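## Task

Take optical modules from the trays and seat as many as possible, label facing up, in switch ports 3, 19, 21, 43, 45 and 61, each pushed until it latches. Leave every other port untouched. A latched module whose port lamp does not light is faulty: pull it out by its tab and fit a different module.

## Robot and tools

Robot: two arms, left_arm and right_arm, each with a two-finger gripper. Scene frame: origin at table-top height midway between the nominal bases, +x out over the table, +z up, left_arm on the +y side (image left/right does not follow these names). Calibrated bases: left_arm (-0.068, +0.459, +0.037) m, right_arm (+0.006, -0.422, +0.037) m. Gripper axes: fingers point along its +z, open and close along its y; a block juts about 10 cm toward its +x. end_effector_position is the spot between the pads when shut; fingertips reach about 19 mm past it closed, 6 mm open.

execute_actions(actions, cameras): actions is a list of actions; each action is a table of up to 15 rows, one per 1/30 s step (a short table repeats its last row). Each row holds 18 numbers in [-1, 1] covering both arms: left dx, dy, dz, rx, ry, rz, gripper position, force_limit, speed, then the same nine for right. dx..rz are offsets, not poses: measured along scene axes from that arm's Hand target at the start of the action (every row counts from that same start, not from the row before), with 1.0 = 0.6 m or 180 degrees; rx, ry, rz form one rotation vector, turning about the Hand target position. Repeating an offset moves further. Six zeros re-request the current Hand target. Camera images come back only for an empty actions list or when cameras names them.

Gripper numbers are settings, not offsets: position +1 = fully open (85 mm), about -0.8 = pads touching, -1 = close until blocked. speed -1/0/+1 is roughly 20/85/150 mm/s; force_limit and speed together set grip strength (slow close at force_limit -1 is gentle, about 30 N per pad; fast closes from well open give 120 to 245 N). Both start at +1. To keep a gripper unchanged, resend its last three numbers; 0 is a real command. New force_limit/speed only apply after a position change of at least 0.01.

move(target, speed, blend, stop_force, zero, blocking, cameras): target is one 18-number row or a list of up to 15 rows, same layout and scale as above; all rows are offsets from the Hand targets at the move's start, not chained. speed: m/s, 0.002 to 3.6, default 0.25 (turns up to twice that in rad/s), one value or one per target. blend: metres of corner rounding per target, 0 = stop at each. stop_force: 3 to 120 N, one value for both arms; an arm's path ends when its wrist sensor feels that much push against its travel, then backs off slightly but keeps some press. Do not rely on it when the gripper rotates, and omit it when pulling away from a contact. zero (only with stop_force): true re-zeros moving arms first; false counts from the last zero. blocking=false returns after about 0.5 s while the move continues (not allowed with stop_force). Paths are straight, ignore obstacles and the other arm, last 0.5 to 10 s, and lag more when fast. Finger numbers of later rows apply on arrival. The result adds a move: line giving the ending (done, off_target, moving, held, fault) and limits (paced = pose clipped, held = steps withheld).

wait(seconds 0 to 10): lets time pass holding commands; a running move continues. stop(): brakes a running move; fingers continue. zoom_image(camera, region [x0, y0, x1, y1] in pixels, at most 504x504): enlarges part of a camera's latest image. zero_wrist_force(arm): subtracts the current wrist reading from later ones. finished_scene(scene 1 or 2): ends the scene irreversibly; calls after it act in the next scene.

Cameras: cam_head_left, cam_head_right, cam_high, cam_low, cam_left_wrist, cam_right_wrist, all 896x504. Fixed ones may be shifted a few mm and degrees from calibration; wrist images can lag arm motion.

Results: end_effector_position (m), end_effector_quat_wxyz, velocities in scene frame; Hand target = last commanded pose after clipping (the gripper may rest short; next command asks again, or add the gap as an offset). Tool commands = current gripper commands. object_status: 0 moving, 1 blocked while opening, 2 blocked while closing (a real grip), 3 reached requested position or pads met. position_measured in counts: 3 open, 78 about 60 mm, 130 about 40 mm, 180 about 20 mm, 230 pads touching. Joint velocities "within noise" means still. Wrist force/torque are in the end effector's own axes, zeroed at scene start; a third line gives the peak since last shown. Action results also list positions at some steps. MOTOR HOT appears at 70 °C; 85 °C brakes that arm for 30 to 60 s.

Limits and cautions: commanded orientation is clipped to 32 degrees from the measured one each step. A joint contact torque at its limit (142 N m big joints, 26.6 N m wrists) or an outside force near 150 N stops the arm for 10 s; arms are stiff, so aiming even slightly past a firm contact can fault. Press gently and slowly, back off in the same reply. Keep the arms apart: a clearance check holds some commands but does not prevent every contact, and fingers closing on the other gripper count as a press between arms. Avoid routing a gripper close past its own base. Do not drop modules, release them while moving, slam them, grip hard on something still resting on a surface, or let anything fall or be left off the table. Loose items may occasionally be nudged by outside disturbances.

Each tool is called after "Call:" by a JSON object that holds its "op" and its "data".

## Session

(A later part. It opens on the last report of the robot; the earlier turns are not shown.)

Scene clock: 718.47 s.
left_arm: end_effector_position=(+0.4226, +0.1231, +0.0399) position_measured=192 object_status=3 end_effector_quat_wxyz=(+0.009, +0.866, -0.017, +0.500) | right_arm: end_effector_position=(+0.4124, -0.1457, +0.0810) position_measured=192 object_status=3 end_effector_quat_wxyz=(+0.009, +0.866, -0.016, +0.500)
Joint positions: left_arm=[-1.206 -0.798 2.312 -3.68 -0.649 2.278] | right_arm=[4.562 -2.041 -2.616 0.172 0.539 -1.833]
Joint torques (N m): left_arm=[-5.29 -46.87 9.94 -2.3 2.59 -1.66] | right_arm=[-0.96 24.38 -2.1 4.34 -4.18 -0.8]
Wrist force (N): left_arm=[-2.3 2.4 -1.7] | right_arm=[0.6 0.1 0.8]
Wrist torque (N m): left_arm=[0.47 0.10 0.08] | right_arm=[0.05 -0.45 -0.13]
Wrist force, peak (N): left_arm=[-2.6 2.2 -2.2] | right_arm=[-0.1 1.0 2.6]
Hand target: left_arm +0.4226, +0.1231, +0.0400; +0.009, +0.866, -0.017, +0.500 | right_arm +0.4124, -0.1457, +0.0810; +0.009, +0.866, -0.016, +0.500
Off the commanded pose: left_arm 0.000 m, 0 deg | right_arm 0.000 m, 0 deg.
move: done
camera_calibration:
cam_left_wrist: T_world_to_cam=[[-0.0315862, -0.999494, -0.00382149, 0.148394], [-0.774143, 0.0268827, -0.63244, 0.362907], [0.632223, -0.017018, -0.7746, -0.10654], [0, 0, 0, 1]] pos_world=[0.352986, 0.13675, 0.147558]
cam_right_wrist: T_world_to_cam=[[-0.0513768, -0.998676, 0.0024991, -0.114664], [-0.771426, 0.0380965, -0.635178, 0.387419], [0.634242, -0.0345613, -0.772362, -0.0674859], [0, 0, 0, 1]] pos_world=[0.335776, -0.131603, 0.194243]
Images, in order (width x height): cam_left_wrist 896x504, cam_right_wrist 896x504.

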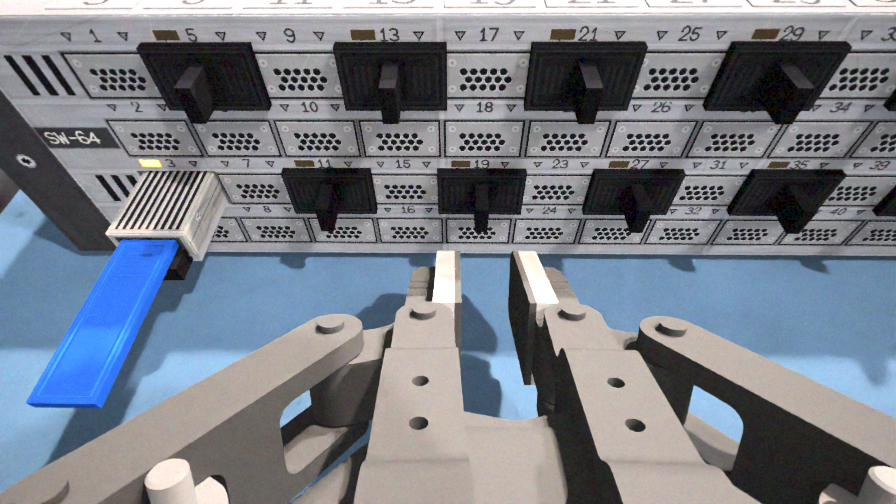

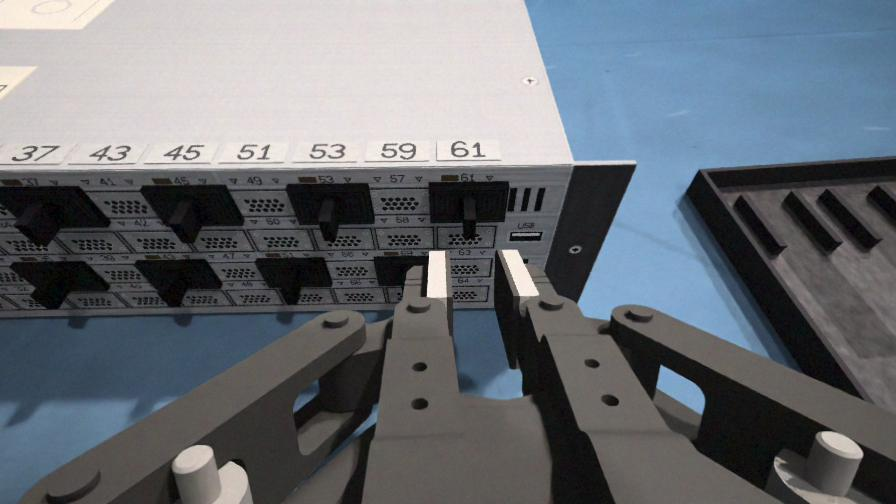

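Call:
{"op": "move", "data": {"target": [0.029,0.0002,0,0,0,0,-0.5,0.6,-0.5, 0.029,0,-0.0022,0,0,0,-0.5,-0.6,0], "speed": 0.04, "stop_force": 8, "cameras": ["cam_left_wrist", "cam_right_wrist"]}}

Call:
{"op": "zoom_image", "data": {"camera": "cam_left_wrist", "region": [400, 160, 580, 320]}}

Call:
{"op": "zoom_image", "data": {"camera": "cam_right_wrist", "region": [380, 160, 560, 320]}}

Scene clock: 734.63 s.
left_arm: end_effector_position=(+0.4400, +0.1233, +0.0400) position_measured=192 object_status=3 end_effector_quat_wxyz=(+0.009, +0.866, -0.017, +0.500) | right_arm: end_effector_position=(+0.4298, -0.1457, +0.0797) position_measured=192 object_status=3 end_effector_quat_wxyz=(+0.009, +0.866, -0.016, +0.500)
Joint positions: left_arm=[-1.166 -0.784 2.272 -3.696 -0.672 2.331] | right_arm=[4.508 -2.088 -2.581 0.269 0.553 -1.934]
Joint torques (N m): left_arm=[-5.37 -47.77 9.28 -1.37 2.49 -1.84] | right_arm=[9.03 38.81 -5.56 1.73 -4.13 -0.43]
Wrist force (N): left_arm=[-2.1 2.5 -1.8] | right_arm=[0.3 0.1 0.7]
Wrist torque (N m): left_arm=[0.46 0.08 0.05] | right_arm=[0.07 -0.43 -0.13]
Wrist force, peak (N): left_arm=[-2.6 2.4 -2.3] | right_arm=[0.9 -0.1 1.3]
Hand target: left_arm +0.4400, +0.1233, +0.0400; +0.009, +0.866, -0.017, +0.500 | right_arm +0.4298, -0.1457, +0.0797; +0.009, +0.866, -0.016, +0.500
Off the commanded pose: left_arm 0.000 m, 0 deg | right_arm 0.000 m, 0 deg.
move: done
camera_calibration:
cam_left_wrist: T_world_to_cam=[[-0.0316001, -0.999493, -0.00396216, 0.149067], [-0.774141, 0.0269824, -0.632437, 0.376346], [0.632223, -0.0169178, -0.774601, -0.117412], [0, 0, 0, 1]] pos_world=[0.370286, 0.13685, 0.147658]
cam_right_wrist: T_world_to_cam=[[-0.051455, -0.998672, 0.00242798, -0.113724], [-0.771371, 0.0381992, -0.635238, 0.400021], [0.634302, -0.034559, -0.772313, -0.0795564], [0, 0, 0, 1]] pos_world=[0.353176, -0.131603, 0.192942]
Images, in order (width x height): cam_left_wrist 896x504, cam_right_wrist 896x504.

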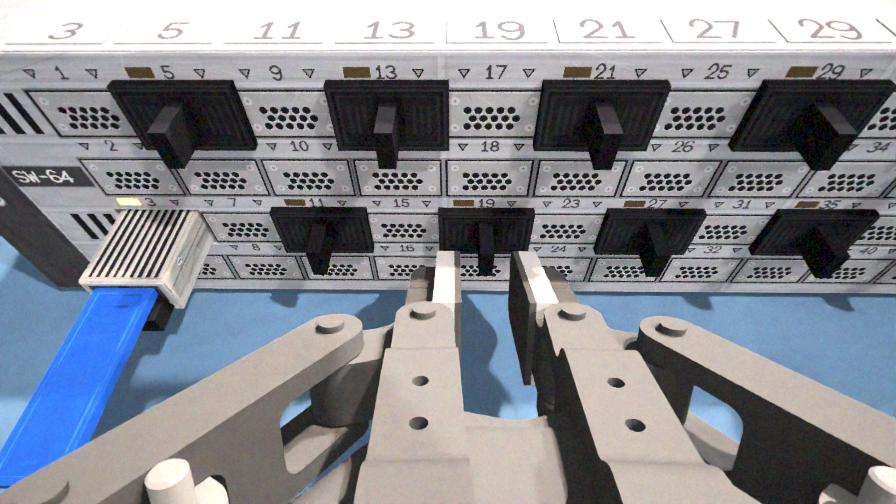

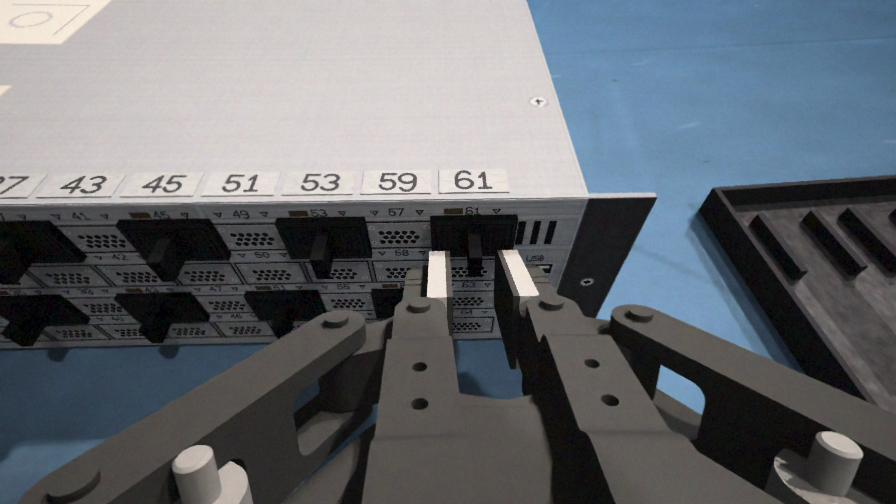

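Scaled by 2.800 from the camera's 896x504 image, which has a finer 1280x720 frame.

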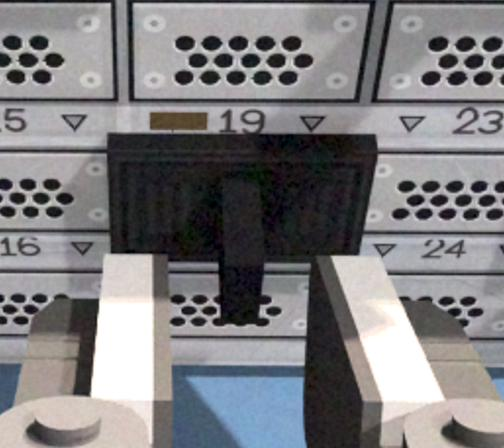

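Scaled by 2.800 from the camera's 896x504 image, which has a finer 1280x720 frame.

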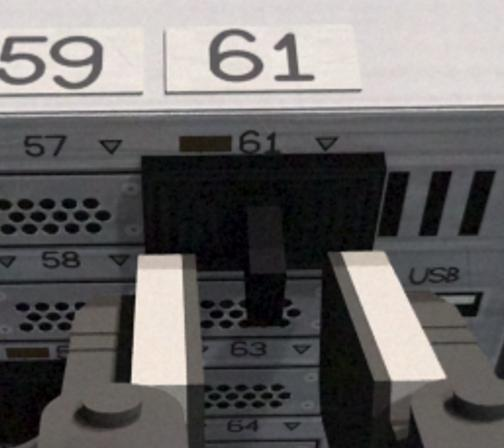

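Call:
{"op": "move", "data": {"target": [[0,0,0,0,0,0,-1,-0.6,-1, 0,0,0,0,0,0,-1,-0.6,-1],[-0.0667,0.0025,0,0,0,0,-1,-0.6,-1,-0.0667,0.0025,0,0,0,0,-1,-0.6,-1],[-0.1333,0.0945,0.1333,0.01,0.25,0,-1,-0.6,-1,-0.1163,-0.0738,0.1,0.01,0.25,0,-1,-0.6,-1],[-0.2833,0.2362,0.05,0.02,0.4996,0,-1,-0.6,-1,-0.2667,-0.1572,0,0.02,0.4996,0,-1,-0.6,-1]], "speed": [0.06, 0.08, 0.4, 0.4], "blend": [0, 0.015, 0.03, 0], "cameras": ["cam_left_wrist", "cam_right_wrist", "cam_head_right"]}}

Scene clock: 757.37 s.
left_arm: end_effector_position=(+0.2701, +0.2649, +0.0700) position_measured=223 object_status=2 end_effector_quat_wxyz=(-0.007, +0.966, -0.020, -0.259) | right_arm: end_effector_position=(+0.2699, -0.2400, +0.0797) position_measured=223 object_status=2 end_effector_quat_wxyz=(-0.007, +0.966, -0.019, -0.258)
Joint positions: left_arm=[-0.671 -1.29 2.06 -1.904 -1.867 2.579] | right_arm=[3.898 -1.675 -2.271 -1.155 1.931 -2.437]
Joint torques (N m): left_arm=[-0.29 -37.24 -4.13 -1.07 -0.99 -0.31] | right_arm=[6.19 28.21 8.99 1.36 0.06 -0.11]
Wrist force (N): left_arm=[2.6 1.5 -2.2] | right_arm=[0.5 0.3 -0.7]
Wrist torque (N m): left_arm=[0.23 -0.33 0.02] | right_arm=[0.08 0.12 -0.01]
Wrist force, peak (N): left_arm=[-3.9 3.2 -1.1] | right_arm=[3.8 1.9 6.4]
Hand target: left_arm +0.2700, +0.2650, +0.0700; -0.007, +0.966, -0.020, -0.259 | right_arm +0.2698, -0.2400, +0.0797; -0.007, +0.966, -0.019, -0.259
Off the commanded pose: left_arm 0.000 m, 0 deg | right_arm 0.000 m, 0 deg.
move: done
camera_calibration:
cam_left_wrist: T_world_to_cam=[[-0.043931, -0.999, -0.00830744, 0.288861], [-0.63235, 0.0213679, 0.774388, 0.124756], [-0.773436, 0.0392729, -0.632656, 0.370477], [0, 0, 0, 1]] pos_world=[0.37812, 0.271357, 0.140175]
cam_right_wrist: T_world_to_cam=[[-0.0376296, -0.999227, 0.0113488, -0.220759], [-0.634636, 0.032669, 0.77212, 0.129801], [-0.771894, 0.0218522, -0.635375, 0.400835], [0, 0, 0, 1]] pos_world=[0.383472, -0.233588, 0.156964]
Images, in order (width x height): cam_head_right 896x504, cam_left_wrist 896x504, cam_right_wrist 896x504.

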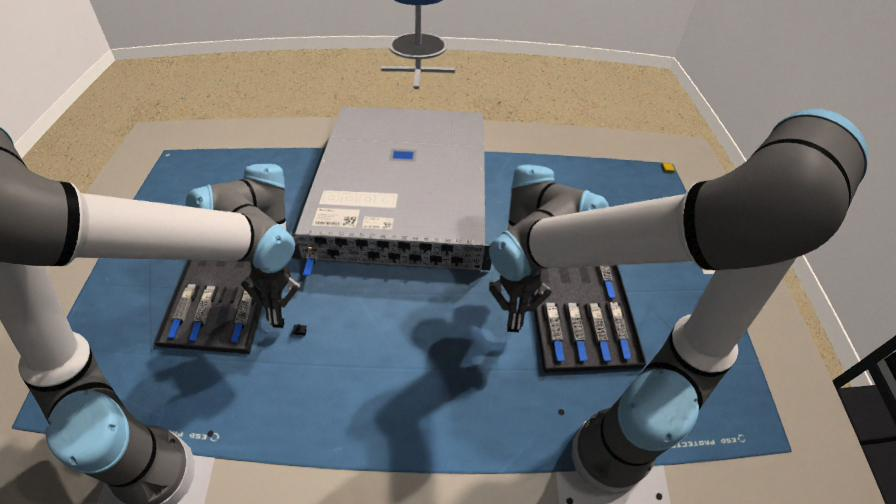

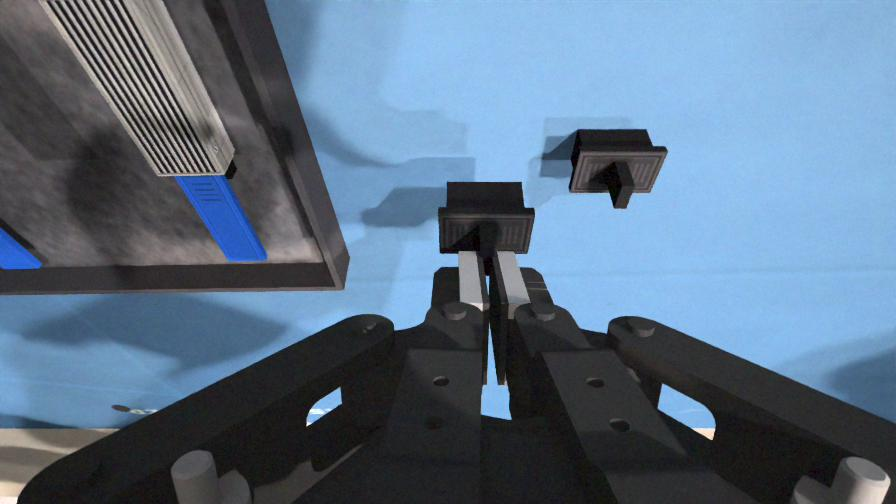

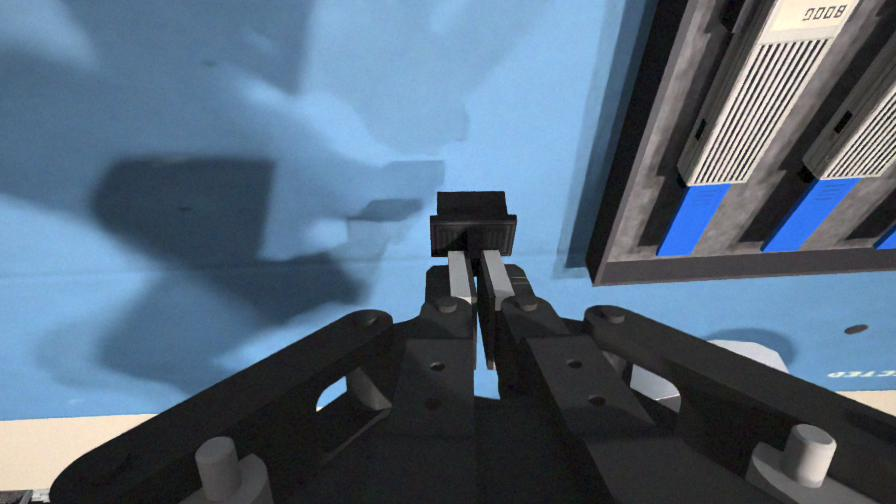

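Call:
{"op": "move", "data": {"target": [[0,0,-0.03,0,0,0,-1,-0.6,-1,0,0,-0.0367,0,0,0,-1,-0.6,-1],[0,0,-0.0525,0,0,0,-1,-0.6,-1,0,0,-0.0687,0,0,0,-1,-0.6,-1]], "speed": [0.06, 0.009], "stop_force": 3.5}}

Scene clock: 765.13 s.
left_arm: end_effector_position=(+0.2700, +0.2650, +0.0433) position_measured=223 object_status=2 end_effector_quat_wxyz=(-0.007, +0.966, -0.020, -0.259) | right_arm: end_effector_position=(+0.2698, -0.2400, +0.0406) position_measured=223 object_status=2 end_effector_quat_wxyz=(-0.007, +0.966, -0.019, -0.259)
Joint positions: left_arm=[-0.671 -1.238 2.083 -1.977 -1.867 2.579] | right_arm=[3.898 -1.769 -2.308 -1.024 1.931 -2.437]
Joint torques (N m): left_arm=[3.77 -40.94 -29.66 -0.49 -1.25 -1.05] | right_arm=[8.76 36.35 27.17 0.73 1.81 1.37]
Wrist force (N): left_arm=[-0.2 -0.1 -5.8] | right_arm=[-0.8 1.4 -2.8]
Wrist torque (N m): left_arm=[0.24 -0.18 -0.03] | right_arm=[0.08 0.21 0.00]
Wrist force, peak (N): left_arm=[-6.4 -1.1 -13.4] | right_arm=[-10.7 6.3 -18.7]
Hand target: left_arm +0.2700, +0.2650, +0.0433; -0.007, +0.966, -0.020, -0.259 (not the last commanded pose) | right_arm +0.2698, -0.2400, +0.0406; -0.007, +0.966, -0.019, -0.259 (not the last commanded pose)
Off the commanded pose: left_arm 0.005 m, 0 deg | right_arm 0.002 m, 0 deg.
move: contact (left_arm, right_arm); path passed 1 of 2 targets

Call:
{"op": "move", "data": {"target": [[0,0,0,0,0,0,-0.4,-0.6,-1,0,0,0,0,0,0,-0.4,-0.6,-1],[0.05,-0.002,0.0866,0,0,0,-0.4,-0.6,-1,0.05,-0.002,0.0866,0,0,0,-0.4,-0.6,-1],[0.0767,0.3327,0.0778,-0.0062,-0.1667,0.0117,-0.205,-0.6,0,0.1503,-0.3667,0.199,-0.0154,-0.4164,0,-0.11,-0.6,0]], "speed": [0.1, 0.12, 0.4], "blend": [0, 0.02, 0], "cameras": ["cam_left_wrist", "cam_right_wrist"]}}

Scene clock: 792.33 s.
left_arm: end_effector_position=(+0.3147, +0.4482, +0.0904) position_measured=179 object_status=3 end_effector_quat_wxyz=(+0.002, +1.000, -0.004, -0.021) | right_arm: end_effector_position=(+0.3485, -0.4193, +0.1475) position_measured=179 object_status=3 end_effector_quat_wxyz=(+0.003, +0.964, -0.019, +0.266)
Joint positions: left_arm=[-0.371 -1.594 2.367 -2.304 -1.589 2.78] | right_arm=[3.878 -0.909 -2.789 -0.602 1.213 -2.461]
Joint torques (N m): left_arm=[-1.08 -5.59 -32.74 -1.9 -1.56 -1.77] | right_arm=[-5.31 -16.69 34.3 4.83 0.58 1.74]
Wrist force (N): left_arm=[1.4 1.3 -1.1] | right_arm=[0.0 -0.2 0.7]
Wrist torque (N m): left_arm=[0.22 -0.24 0.01] | right_arm=[0.02 -0.19 -0.04]
Wrist force, peak (N): left_arm=[-0.1 0.0 -6.0] | right_arm=[0.5 4.9 -0.3]
Hand target: left_arm +0.3147, +0.4482, +0.0904; +0.002, +1.000, -0.004, -0.021 (not the last commanded pose) | right_arm +0.3485, -0.4193, +0.1475; +0.003, +0.964, -0.019, +0.266 (not the last commanded pose)
Tool commands: left_gripper/position=-0.4 left_gripper/force_limit=-0.6 left_gripper/speed=-1.0 right_gripper/position=-0.4 right_gripper/force_limit=-0.6 right_gripper/speed=-1.0
Off the commanded pose: left_arm 0.016 m, 2 deg | right_arm 0.044 m, 14 deg.
move: held (right_arm; a check stopped the path), off_target (left_arm; braked when a check withheld steps of right_arm); path passed 2 of 3 targets; target 3's new numbers were not sent; limits=held
pose unreachable (right arm): on one or more control steps of this call, first in action 0 (counted from 0), this arm could not follow its commanded pose, so it was not sent that pose on those steps. It may still have moved: this result reports where it is.
cause: moving toward the commanded pose would bring two parts of the arm too close to each other (joints 3 (elbow) and 4 (wrist 1) lie between them).
camera_calibration:
cam_left_wrist: T_world_to_cam=[[-0.00683664, -0.999973, -0.00265541, 0.462338], [-0.919028, 0.00523655, 0.394157, 0.264974], [-0.394133, 0.00513511, -0.919039, 0.332473], [0, 0, 0, 1]] pos_world=[0.377718, 0.459231, 0.202342]
cam_right_wrist: T_world_to_cam=[[-0.0497128, -0.998745, 0.00606887, -0.392481], [-0.982648, 0.0478226, -0.179211, 0.401203], [0.178696, -0.0148727, -0.983792, 0.213266], [0, 0, 0, 1]] pos_world=[0.33662, -0.408003, 0.284091]
Images, in order (width x height): cam_left_wrist 896x504, cam_right_wrist 896x504.

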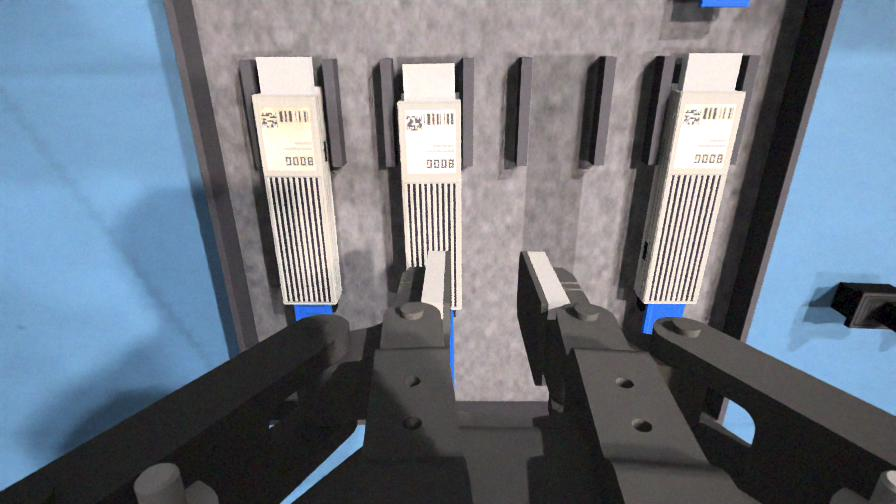

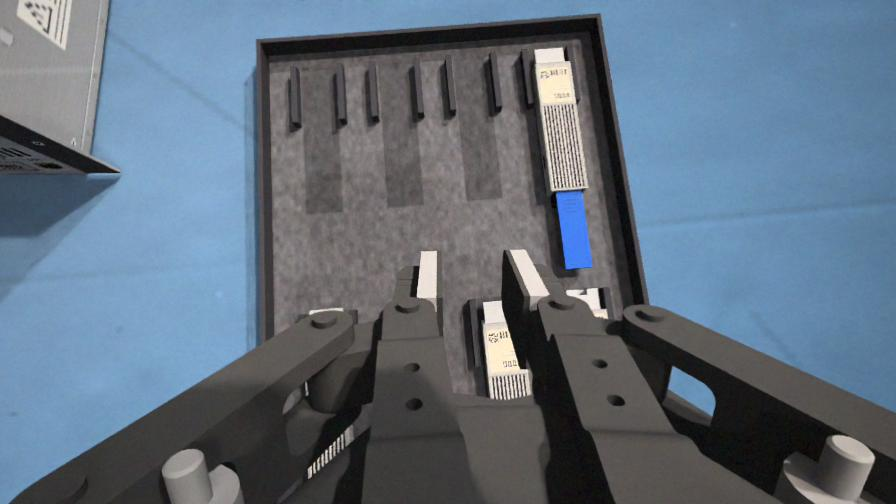

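Call:
{"op": "zoom_image", "data": {"camera": "cam_right_wrist", "region": [500, 30, 660, 290]}}

Call:
{"op": "zoom_image", "data": {"camera": "cam_left_wrist", "region": [340, 60, 540, 340]}}

Scaled by 1.938 from the camera's 896x504 image, which has a finer 1280x720 frame.

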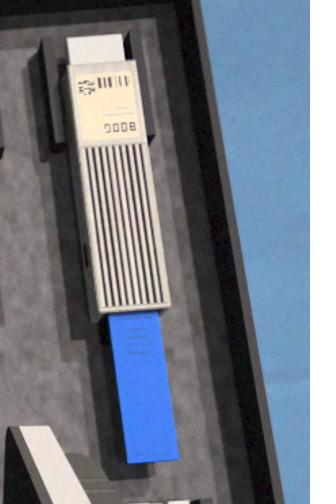

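Scaled by 1.800 from the camera's 896x504 image, which has a finer 1280x720 frame.

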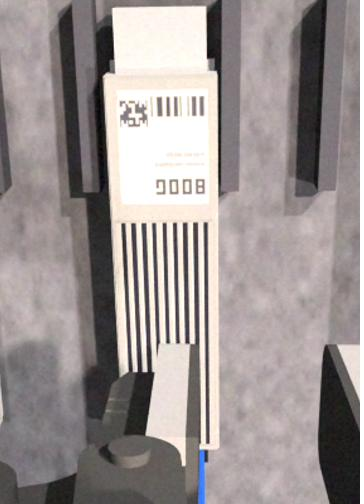

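Call:
{"op": "move", "data": {"target": [[0.002,0.0305,-0.001,0,-0.0133,0,-0.205,-0.6,0,-0.0808,0.0155,-0.0792,0.003,0.1717,0.0128,-0.205,-0.6,0]], "speed": 0.25, "cameras": ["cam_left_wrist", "cam_right_wrist"]}}

Scene clock: 826.00 s.
left_arm: end_effector_position=(+0.3159, +0.4665, +0.0897) position_measured=155 object_status=3 end_effector_quat_wxyz=(+0.002, +1.000, -0.004, -0.001) | right_arm: end_effector_position=(+0.3001, -0.4100, +0.1001) position_measured=155 object_status=3 end_effector_quat_wxyz=(-0.002, +1.000, +0.001, +0.000)
Joint positions: left_arm=[-0.333 -1.609 2.396 -2.358 -1.574 2.818] | right_arm=[3.668 -1.221 -2.586 -0.904 1.573 -2.635]
Joint torques (N m): left_arm=[-5.7 -17.1 -24.49 -1.12 -1.09 -1.89] | right_arm=[8.94 9.77 12.09 2.84 -1.5 1.47]
Wrist force (N): left_arm=[1.3 1.6 -1.1] | right_arm=[0.0 0.3 0.2]
Wrist torque (N m): left_arm=[0.25 -0.24 -0.09] | right_arm=[-0.03 0.00 -0.07]
Wrist force, peak (N): left_arm=[1.7 1.6 -1.2] | right_arm=[0.6 -0.4 0.7]
Hand target: left_arm +0.3159, +0.4665, +0.0898; +0.002, +1.000, -0.004, -0.001 | right_arm +0.3000, -0.4100, +0.1000; -0.002, +1.000, +0.001, +0.000
Off the commanded pose: left_arm 0.000 m, 0 deg | right_arm 0.000 m, 0 deg.
move: done
camera_calibration:
cam_left_wrist: T_world_to_cam=[[-0.00671963, -0.999973, -0.00293888, 0.480732], [-0.934705, 0.00523658, 0.355386, 0.274707], [-0.355361, 0.00513504, -0.934715, 0.321388], [0, 0, 0, 1]] pos_world=[0.374209, 0.477631, 0.204192]
cam_right_wrist: T_world_to_cam=[[-0.00393384, -0.999929, 0.0112083, -0.400123], [-0.936192, 0.00762204, 0.351405, 0.261126], [-0.351466, -0.0091108, -0.936156, 0.332043], [0, 0, 0, 1]] pos_world=[0.359592, -0.39906, 0.223568]
Images, in order (width x height): cam_left_wrist 896x504, cam_right_wrist 896x504.

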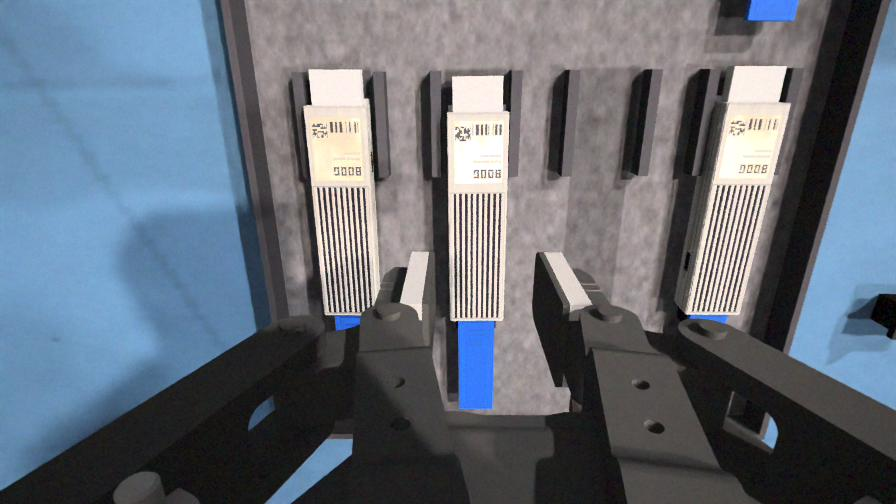

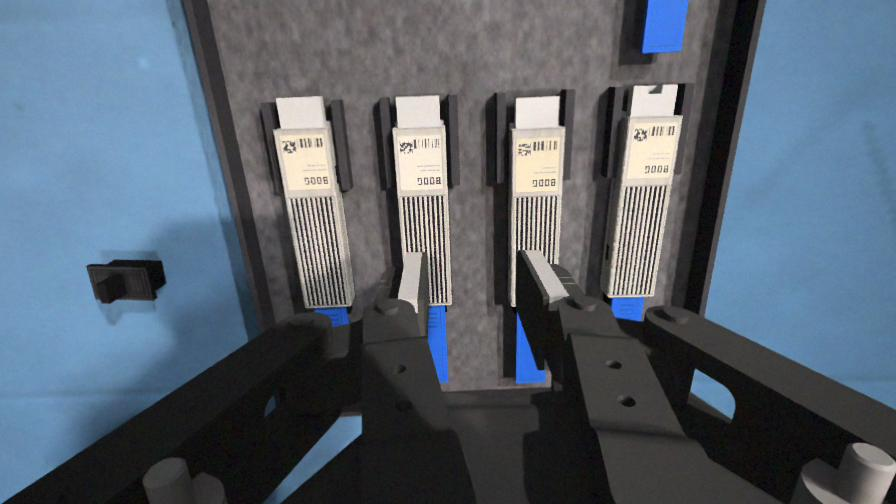

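Call:
{"op": "zoom_image", "data": {"camera": "cam_right_wrist", "region": [380, 90, 600, 320]}}

Call:
{"op": "zoom_image", "data": {"camera": "cam_left_wrist", "region": [380, 90, 600, 340]}}

Scaled by 2.191 from the camera's 896x504 image, which has a finer 1280x720 frame.

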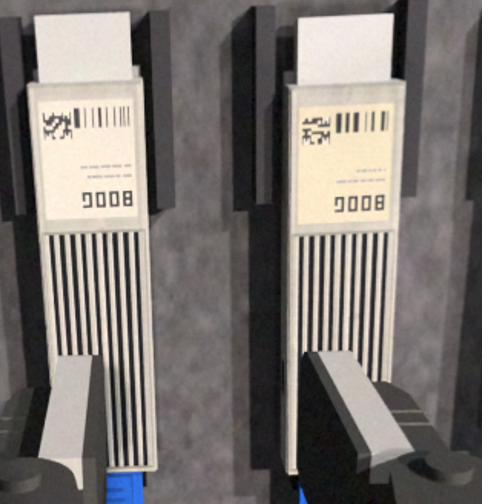

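Scaled by 2.016 from the camera's 896x504 image, which has a finer 1280x720 frame.

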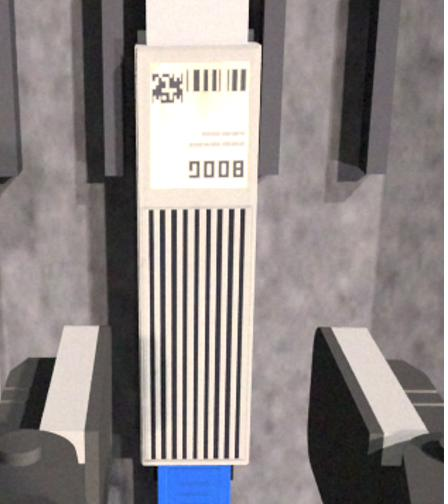

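Call:
{"op": "move", "data": {"target": [[0,-0.0013,-0.0745,0,0,0,-0.205,-0.6,0,-0.0035,0.033,-0.0968,0,0,0.005,-0.205,-0.6,0],[0,-0.0013,-0.103,0,0,0,-0.205,-0.6,0,-0.0035,0.033,-0.1385,0,0,0.005,-0.205,-0.6,0]], "speed": [0.15, 0.011], "stop_force": 4, "cameras": ["cam_right_wrist"]}}

Scene clock: 857.00 s.
left_arm: end_effector_position=(+0.3159, +0.4657, +0.0280) position_measured=155 object_status=3 end_effector_quat_wxyz=(+0.002, +1.000, -0.004, -0.001) | right_arm: end_effector_position=(+0.2979, -0.3902, +0.0242) position_measured=155 object_status=3 end_effector_quat_wxyz=(-0.001, +1.000, +0.009, +0.000)
Joint positions: left_arm=[-0.335 -1.433 2.462 -2.599 -1.574 2.816] | right_arm=[3.737 -1.504 -2.702 -0.506 1.573 -2.582]
Joint torques (N m): left_arm=[6.27 -31.47 -14.84 -1.18 -0.38 1.33] | right_arm=[5.28 22.84 25.92 4.21 1.68 1.45]
Wrist force (N): left_arm=[1.6 1.0 -1.0] | right_arm=[0.1 0.1 -0.2]
Wrist torque (N m): left_arm=[0.20 -0.27 0.02] | right_arm=[0.01 -0.04 0.03]
Wrist force, peak (N): left_arm=[1.5 1.3 -2.7] | right_arm=[-12.1 3.7 -50.4]
Hand target: left_arm +0.3159, +0.4657, +0.0280; +0.002, +1.000, -0.004, -0.001 | right_arm +0.2979, -0.3902, +0.0242; -0.002, +1.000, +0.009, +0.000 (not the last commanded pose)
Off the commanded pose: left_arm 0.000 m, 0 deg | right_arm 0.007 m, 0 deg.
move: contact (right_arm)
camera_calibration:
cam_right_wrist: T_world_to_cam=[[0.0118341, -0.999865, 0.0113558, -0.38412], [-0.936134, -0.00708691, 0.351572, 0.2799], [-0.351444, -0.0147911, -0.936092, 0.258106], [0, 0, 0, 1]] pos_world=[0.35728, -0.378267, 0.147568]
Images, in order (width x height): cam_right_wrist 896x504.

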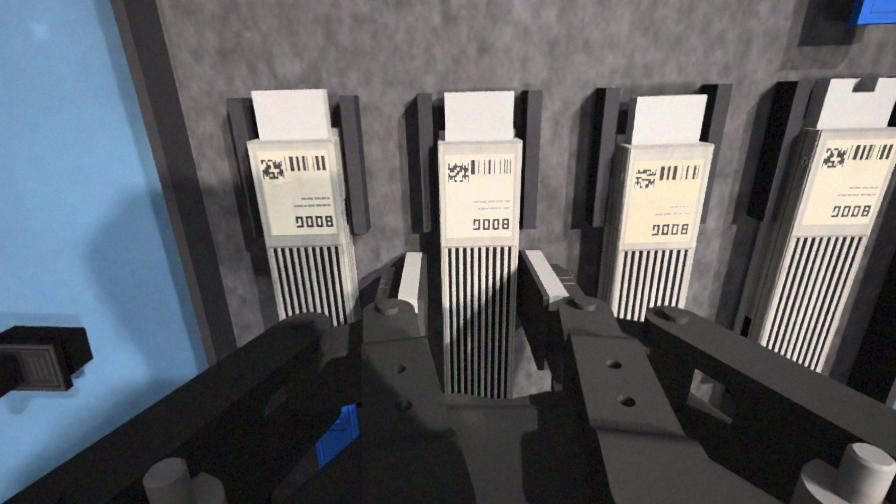

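Call:
{"op": "move", "data": {"target": [[0,0,0,0,0,0,-0.205,-0.6,0,0,-0.002,0.0042,0,0,0,-0.205,-0.6,0],[0,0,0,0,0,0,-1,-0.6,-1,0,-0.002,0.0042,0,0,0,-1,-0.6,-1],[0,0,0.09,0,0,0,-1,-0.6,-1,0,-0.002,0.09,0,0,0,-1,-0.6,-1],[0.0235,-0.193,0.137,0,0,-0.004,-1,-0.6,-1,0.02,0.1,0.143,0,0,-0.006,-1,-0.6,-1],[0.0835,-0.5595,0.01,0,0,-0.0097,-1,-0.6,-1,0.1202,0.4003,0.013,0,0,-0.0174,-1,-0.6,-1]], "speed": [0.03, 0.05, 0.15, 0.3, 0.3], "blend": [0, 0, 0.015, 0.03, 0], "cameras": ["cam_left_wrist", "cam_right_wrist"]}}

Scene clock: 871.57 s.
left_arm: end_effector_position=(+0.3661, +0.1301, +0.0340) position_measured=175 object_status=2 end_effector_quat_wxyz=(+0.002, +1.000, -0.019, -0.001) | right_arm: end_effector_position=(+0.3700, -0.1501, +0.0320) position_measured=175 object_status=2 end_effector_quat_wxyz=(-0.002, +1.000, -0.019, +0.000)
Joint positions: left_arm=[-0.895 -1.154 2.015 -2.434 -1.574 2.286] | right_arm=[4.099 -1.832 -2.271 -0.607 1.573 -2.166]
Joint torques (N m): left_arm=[-4.1 -28 -13.67 -1.83 0.17 -0.04] | right_arm=[-2.9 19.23 17.63 1.87 -1.67 -0.26]
Wrist force (N): left_arm=[1.3 1.3 -0.3] | right_arm=[0.0 -0.1 1.0]
Wrist torque (N m): left_arm=[0.20 -0.23 -0.07] | right_arm=[0.02 -0.02 -0.04]
Wrist force, peak (N): left_arm=[-3.9 0.1 -12.4] | right_arm=[-6.1 2.9 -18.7]
Hand target: left_arm +0.3660, +0.1300, +0.0340; +0.002, +1.000, -0.019, -0.001 | right_arm +0.3700, -0.1501, +0.0320; -0.002, +1.000, -0.019, +0.000
Off the commanded pose: left_arm 0.000 m, 0 deg | right_arm 0.000 m, 0 deg.
move: done
camera_calibration:
cam_left_wrist: T_world_to_cam=[[-0.0372543, -0.999302, -0.00284916, 0.155512], [-0.934156, 0.0338128, 0.355258, 0.33923], [-0.354914, 0.0158965, -0.934764, 0.287305], [0, 0, 0, 1]] pos_world=[0.424656, 0.139366, 0.148492]
cam_right_wrist: T_world_to_cam=[[-0.0426979, -0.999024, 0.0113106, -0.124704], [-0.93513, 0.0439475, 0.351568, 0.353595], [-0.351722, 0.00443436, -0.936094, 0.297375], [0, 0, 0, 1]] pos_world=[0.429926, -0.141441, 0.155468]
Images, in order (width x height): cam_left_wrist 896x504, cam_right_wrist 896x504.

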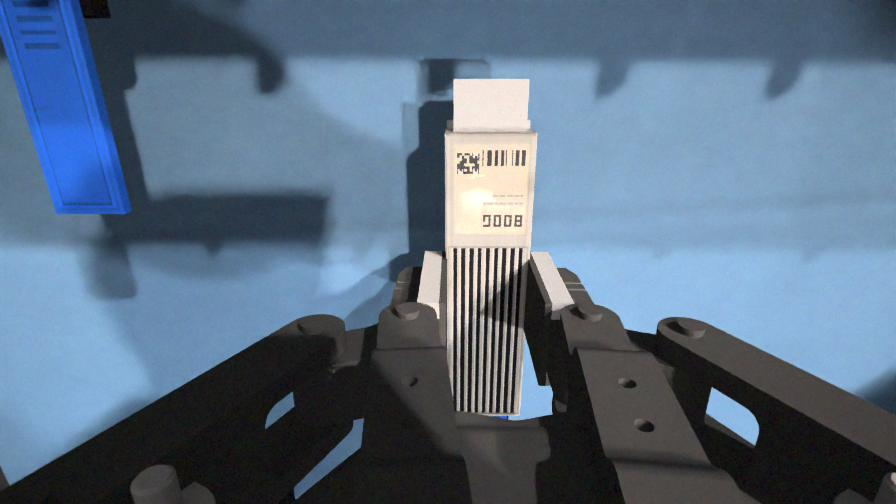

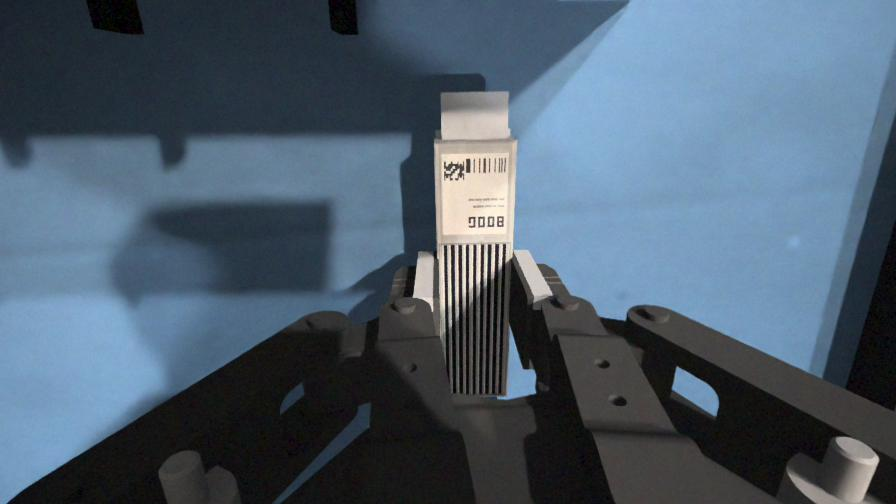

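Call:
{"op": "move", "data": {"target": [[0,0,-0.0135,0,0,0,-1,-0.6,-1,0,0,-0.0125,0,0,0,-1,-0.6,-1],[0,0,-0.0285,0,0,0,-1,-0.6,-1,0,0,-0.0267,0,0,0,-1,-0.6,-1]], "speed": [0.03, 0.007], "stop_force": 4}}

Scene clock: 876.03 s.
left_arm: end_effector_position=(+0.3660, +0.1300, +0.0223) position_measured=175 object_status=2 end_effector_quat_wxyz=(+0.002, +1.000, -0.019, -0.001) | right_arm: end_effector_position=(+0.3700, -0.1501, +0.0208) position_measured=175 object_status=2 end_effector_quat_wxyz=(-0.002, +1.000, -0.019, +0.000)
Joint positions: left_arm=[-0.895 -1.13 2.021 -2.464 -1.574 2.286] | right_arm=[4.099 -1.861 -2.278 -0.571 1.573 -2.166]
Joint torques (N m): left_arm=[-4.52 -45.62 -29.55 -1.96 -1.29 -1.73] | right_arm=[-5.94 38.97 26.96 1.53 1.83 1.22]
Wrist force (N): left_arm=[1.5 1.6 -4.2] | right_arm=[0.2 -0.1 -3.3]
Wrist torque (N m): left_arm=[0.16 -0.22 -0.07] | right_arm=[0.00 0.01 -0.04]
Wrist force, peak (N): left_arm=[-0.9 0.1 -16.7] | right_arm=[-2.0 1.6 -19.3]
Hand target: left_arm +0.3660, +0.1300, +0.0223; +0.002, +1.000, -0.019, -0.001 (not the last commanded pose) | right_arm +0.3700, -0.1501, +0.0208; -0.002, +1.000, -0.019, +0.000 (not the last commanded pose)
Off the commanded pose: left_arm 0.005 m, 0 deg | right_arm 0.005 m, 0 deg.
move: contact (left_arm, right_arm); path passed 1 of 2 targets

Call:
{"op": "move", "data": {"target": [[0,0,0,0,0,0,-0.11,-0.7,-0.5,0,0,0,0,0,0,-0.11,-0.7,-0.5],[-0.005,0,0.09,-0.004,-0.10,0,-0.11,-0.7,-0.5,-0.005,0,0.09,-0.004,-0.10,0,-0.11,-0.7,-0.5],[-0.0808,0.0032,0.0545,-0.0123,-0.333,0,-0.11,-0.7,-0.5,-0.0825,0.003,0.057,-0.0123,-0.333,0,-0.11,-0.7,-0.5]], "speed": [0.1, 0.2, 0.4], "blend": [0, 0.02, 0], "cameras": ["cam_left_wrist", "cam_right_wrist", "cam_head_right"]}}

Call:
{"op": "zoom_image", "data": {"camera": "cam_left_wrist", "region": [380, 160, 600, 400]}}

Call:
{"op": "zoom_image", "data": {"camera": "cam_right_wrist", "region": [380, 160, 600, 400]}}

Scene clock: 888.00 s.
left_arm: end_effector_position=(+0.3176, +0.1319, +0.0551) position_measured=143 object_status=3 end_effector_quat_wxyz=(+0.010, +0.866, -0.017, +0.499) | right_arm: end_effector_position=(+0.3205, -0.1482, +0.0551) position_measured=143 object_status=3 end_effector_quat_wxyz=(+0.008, +0.866, -0.016, +0.500)
Joint positions: left_arm=[-1.479 -0.984 2.558 -3.37 -0.54 1.832] | right_arm=[4.882 -1.884 -2.731 -0.403 0.553 -1.213]
Joint torques (N m): left_arm=[-4.21 -21.55 -15.92 -2.78 2.96 -1.86] | right_arm=[7.26 8.47 -4.78 1.38 -3.78 1.62]
Wrist force (N): left_arm=[-2.1 2.2 -1.1] | right_arm=[0.4 0.2 0.7]
Wrist torque (N m): left_arm=[0.41 0.04 -0.03] | right_arm=[0.14 -0.43 -0.08]
Wrist force, peak (N): left_arm=[1.7 1.8 -4.1] | right_arm=[0.5 -0.1 -3.4]
Hand target: left_arm +0.3175, +0.1319, +0.0550; +0.010, +0.866, -0.017, +0.499 | right_arm +0.3205, -0.1483, +0.0550; +0.008, +0.866, -0.016, +0.500
Off the commanded pose: left_arm 0.000 m, 0 deg | right_arm 0.000 m, 0 deg.
move: done
camera_calibration:
cam_left_wrist: T_world_to_cam=[[-0.0345945, -0.9994, -0.00184912, 0.154746], [-0.77482, 0.0279891, -0.631562, 0.29093], [0.631234, -0.0204158, -0.775323, -0.0274344], [0, 0, 0, 1]] pos_world=[0.24809, 0.14595, 0.162756]
cam_right_wrist: T_world_to_cam=[[-0.0496742, -0.998765, 0.000318381, -0.122295], [-0.772065, 0.0381969, -0.634394, 0.300292], [0.633599, -0.0317588, -0.77301, -0.0285783], [0, 0, 0, 1]] pos_world=[0.243877, -0.134521, 0.168451]
Images, in order (width x height): cam_head_right 896x504, cam_left_wrist 896x504, cam_right_wrist 896x504.

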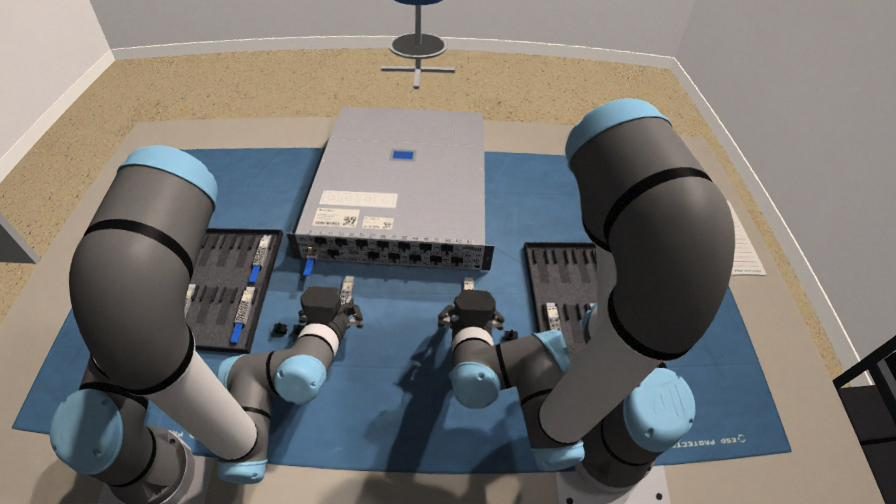

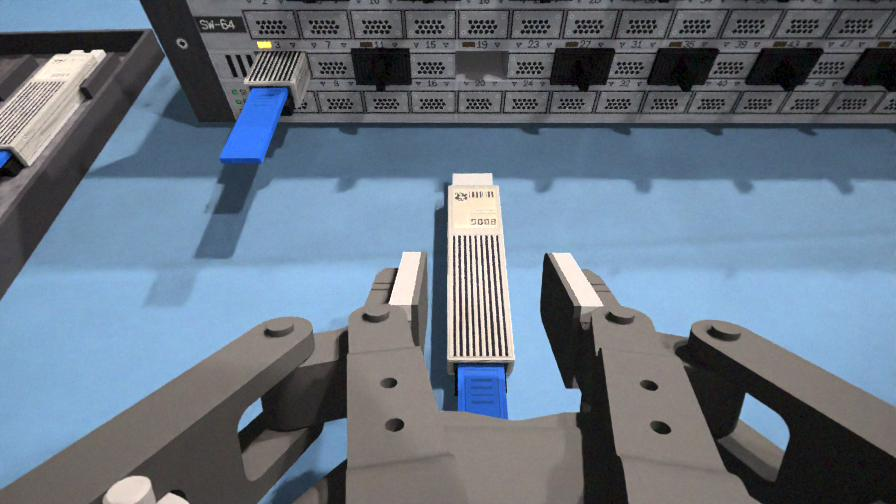

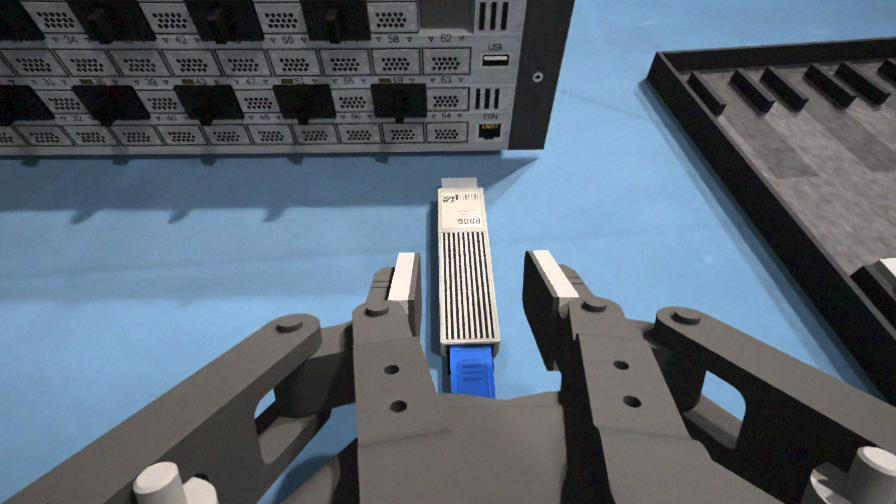

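Scaled by 2.100 from the camera's 896x504 image, which has a finer 1280x720 frame.

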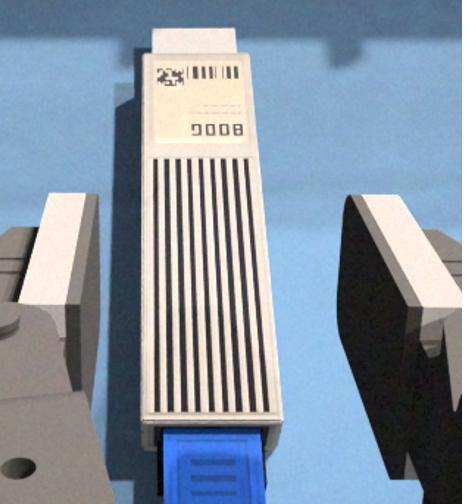

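Scaled by 2.100 from the camera's 896x504 image, which has a finer 1280x720 frame.

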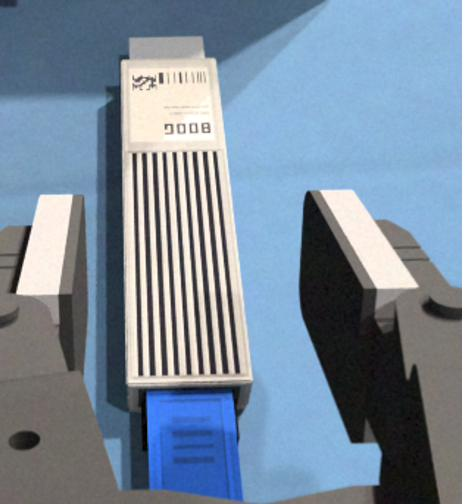

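Call:
{"op": "move", "data": {"target": [[0,0,-0.0467,0,0,0,-0.11,-0.7,-0.5,0.0008,-0.0005,-0.0483,0,0,0,-0.11,-0.7,-0.5],[0,0,-0.057,0,0,0,-0.11,-0.7,-0.5,0.0008,-0.0005,-0.0592,0,0,0,-0.11,-0.7,-0.5]], "speed": [0.08, 0.008], "stop_force": 4}}

Scene clock: 897.30 s.
left_arm: end_effector_position=(+0.3175, +0.1319, +0.0209) position_measured=143 object_status=3 end_effector_quat_wxyz=(+0.010, +0.866, -0.017, +0.499) | right_arm: end_effector_position=(+0.3210, -0.1485, +0.0195) position_measured=143 object_status=3 end_effector_quat_wxyz=(+0.008, +0.866, -0.016, +0.500)
Joint positions: left_arm=[-1.48 -0.84 2.537 -3.493 -0.54 1.832] | right_arm=[4.88 -2.095 -2.73 -0.191 0.552 -1.215]
Joint torques (N m): left_arm=[6.57 -41.23 0.79 -1.25 2.8 1.27] | right_arm=[0.39 34.49 0.86 0.65 -2.59 -1.55]
Wrist force (N): left_arm=[-2.1 2.3 -1.5] | right_arm=[-0.1 0.4 0.7]
Wrist torque (N m): left_arm=[0.45 0.10 0.01] | right_arm=[0.16 -0.37 -0.12]
Wrist force, peak (N): left_arm=[-3.4 2.2 -0.8] | right_arm=[1.5 0.3 -0.2]
Hand target: left_arm +0.3175, +0.1319, +0.0208; +0.010, +0.866, -0.017, +0.499 | right_arm +0.3210, -0.1486, +0.0195; +0.008, +0.866, -0.016, +0.500
Off the commanded pose: left_arm 0.000 m, 0 deg | right_arm 0.000 m, 0 deg.
move: done

Call:
{"op": "move", "data": {"target": [[0,0,0,0,0,0,-1,0.3,-1,0,0,0,0,0,0,-1,0.3,-1],[0,0,0.06,0,0,0,-1,0.3,-1,0,0,0.06,0,0,0,-1,0.3,-1],[0.0575,-0.0087,0.056,0,0,0,-1,0.3,-1,0.035,0.0105,0.1233,0,0,0,-1,0.3,-1]], "speed": [0.05, 0.12, 0.2], "blend": [0, 0.015, 0], "cameras": ["cam_left_wrist", "cam_right_wrist"]}}

Call:
{"op": "zoom_image", "data": {"camera": "cam_left_wrist", "region": [380, 40, 580, 220]}}

Call:
{"op": "zoom_image", "data": {"camera": "cam_right_wrist", "region": [380, 40, 580, 220]}}

Scene clock: 918.77 s.
left_arm: end_effector_position=(+0.3520, +0.1267, +0.0544) position_measured=179 object_status=2 end_effector_quat_wxyz=(+0.010, +0.866, -0.017, +0.499) | right_arm: end_effector_position=(+0.3419, -0.1422, +0.0934) position_measured=180 object_status=2 end_effector_quat_wxyz=(+0.008, +0.866, -0.016, +0.500)
Joint positions: left_arm=[-1.382 -0.923 2.481 -3.504 -0.569 2.008] | right_arm=[4.801 -1.753 -2.693 -0.443 0.533 -1.365]
Joint torques (N m): left_arm=[6 -41.4 3.6 -2.82 2.9 1.18] | right_arm=[-4.29 28.23 -0.37 2.8 -2.79 -1.62]
Wrist force (N): left_arm=[-2.9 2.4 -0.9] | right_arm=[-0.9 0.2 0.8]
Wrist torque (N m): left_arm=[0.43 0.04 0.06] | right_arm=[0.15 -0.43 -0.19]
Wrist force, peak (N): left_arm=[3.9 2.0 -5.5] | right_arm=[6.3 0.2 -4.1]
Hand target: left_arm +0.3520, +0.1267, +0.0544; +0.010, +0.866, -0.017, +0.499 | right_arm +0.3420, -0.1423, +0.0935; +0.008, +0.866, -0.016, +0.500
Off the commanded pose: left_arm 0.000 m, 0 deg | right_arm 0.000 m, 0 deg.
move: done
camera_calibration:
cam_left_wrist: T_world_to_cam=[[-0.0345801, -0.9994, -0.0017082, 0.150611], [-0.774822, 0.027889, -0.631564, 0.317305], [0.631233, -0.020516, -0.775321, -0.049786], [0, 0, 0, 1]] pos_world=[0.28249, 0.14065, 0.162056]
cam_right_wrist: T_world_to_cam=[[-0.0495839, -0.99877, 0.00051513, -0.115311], [-0.771984, 0.0379978, -0.634505, 0.340934], [0.633705, -0.0318589, -0.772918, -0.0124643], [0, 0, 0, 1]] pos_world=[0.265377, -0.128521, 0.20675]
Images, in order (width x height): cam_left_wrist 896x504, cam_right_wrist 896x504.

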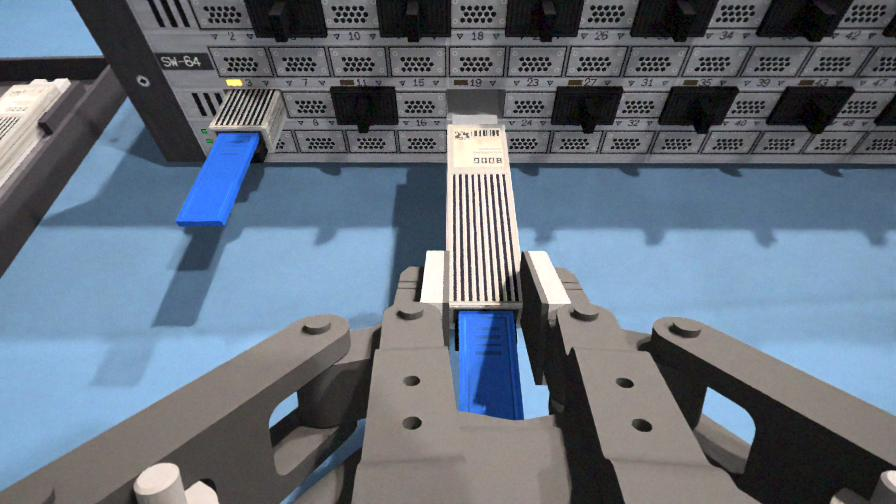

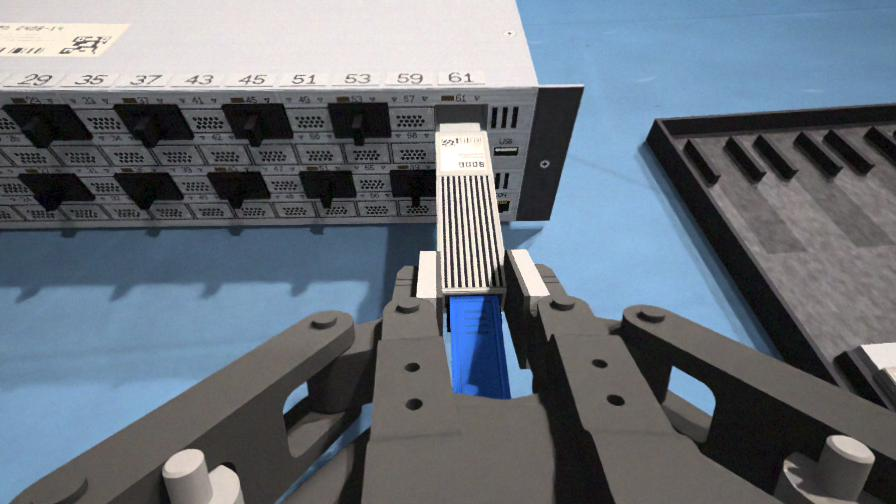

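Scaled by 2.520 from the camera's 896x504 image, which has a finer 1280x720 frame.

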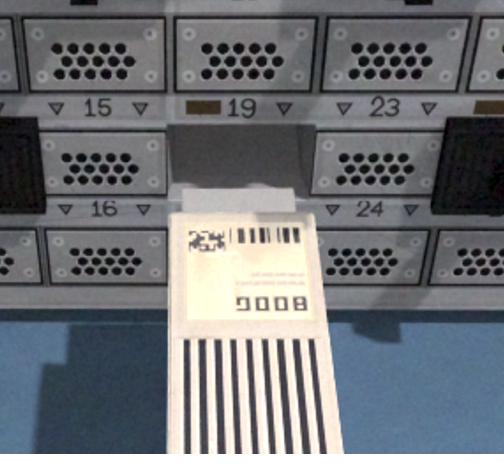

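Scaled by 2.520 from the camera's 896x504 image, which has a finer 1280x720 frame.

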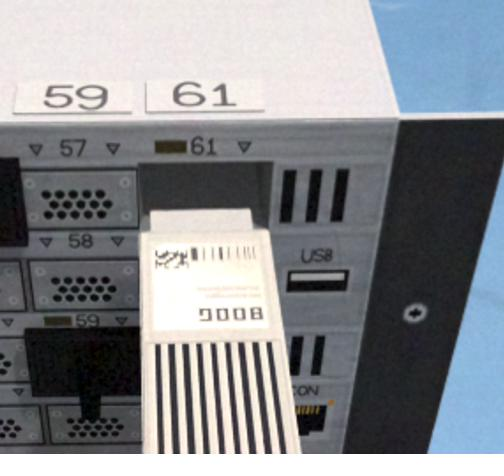

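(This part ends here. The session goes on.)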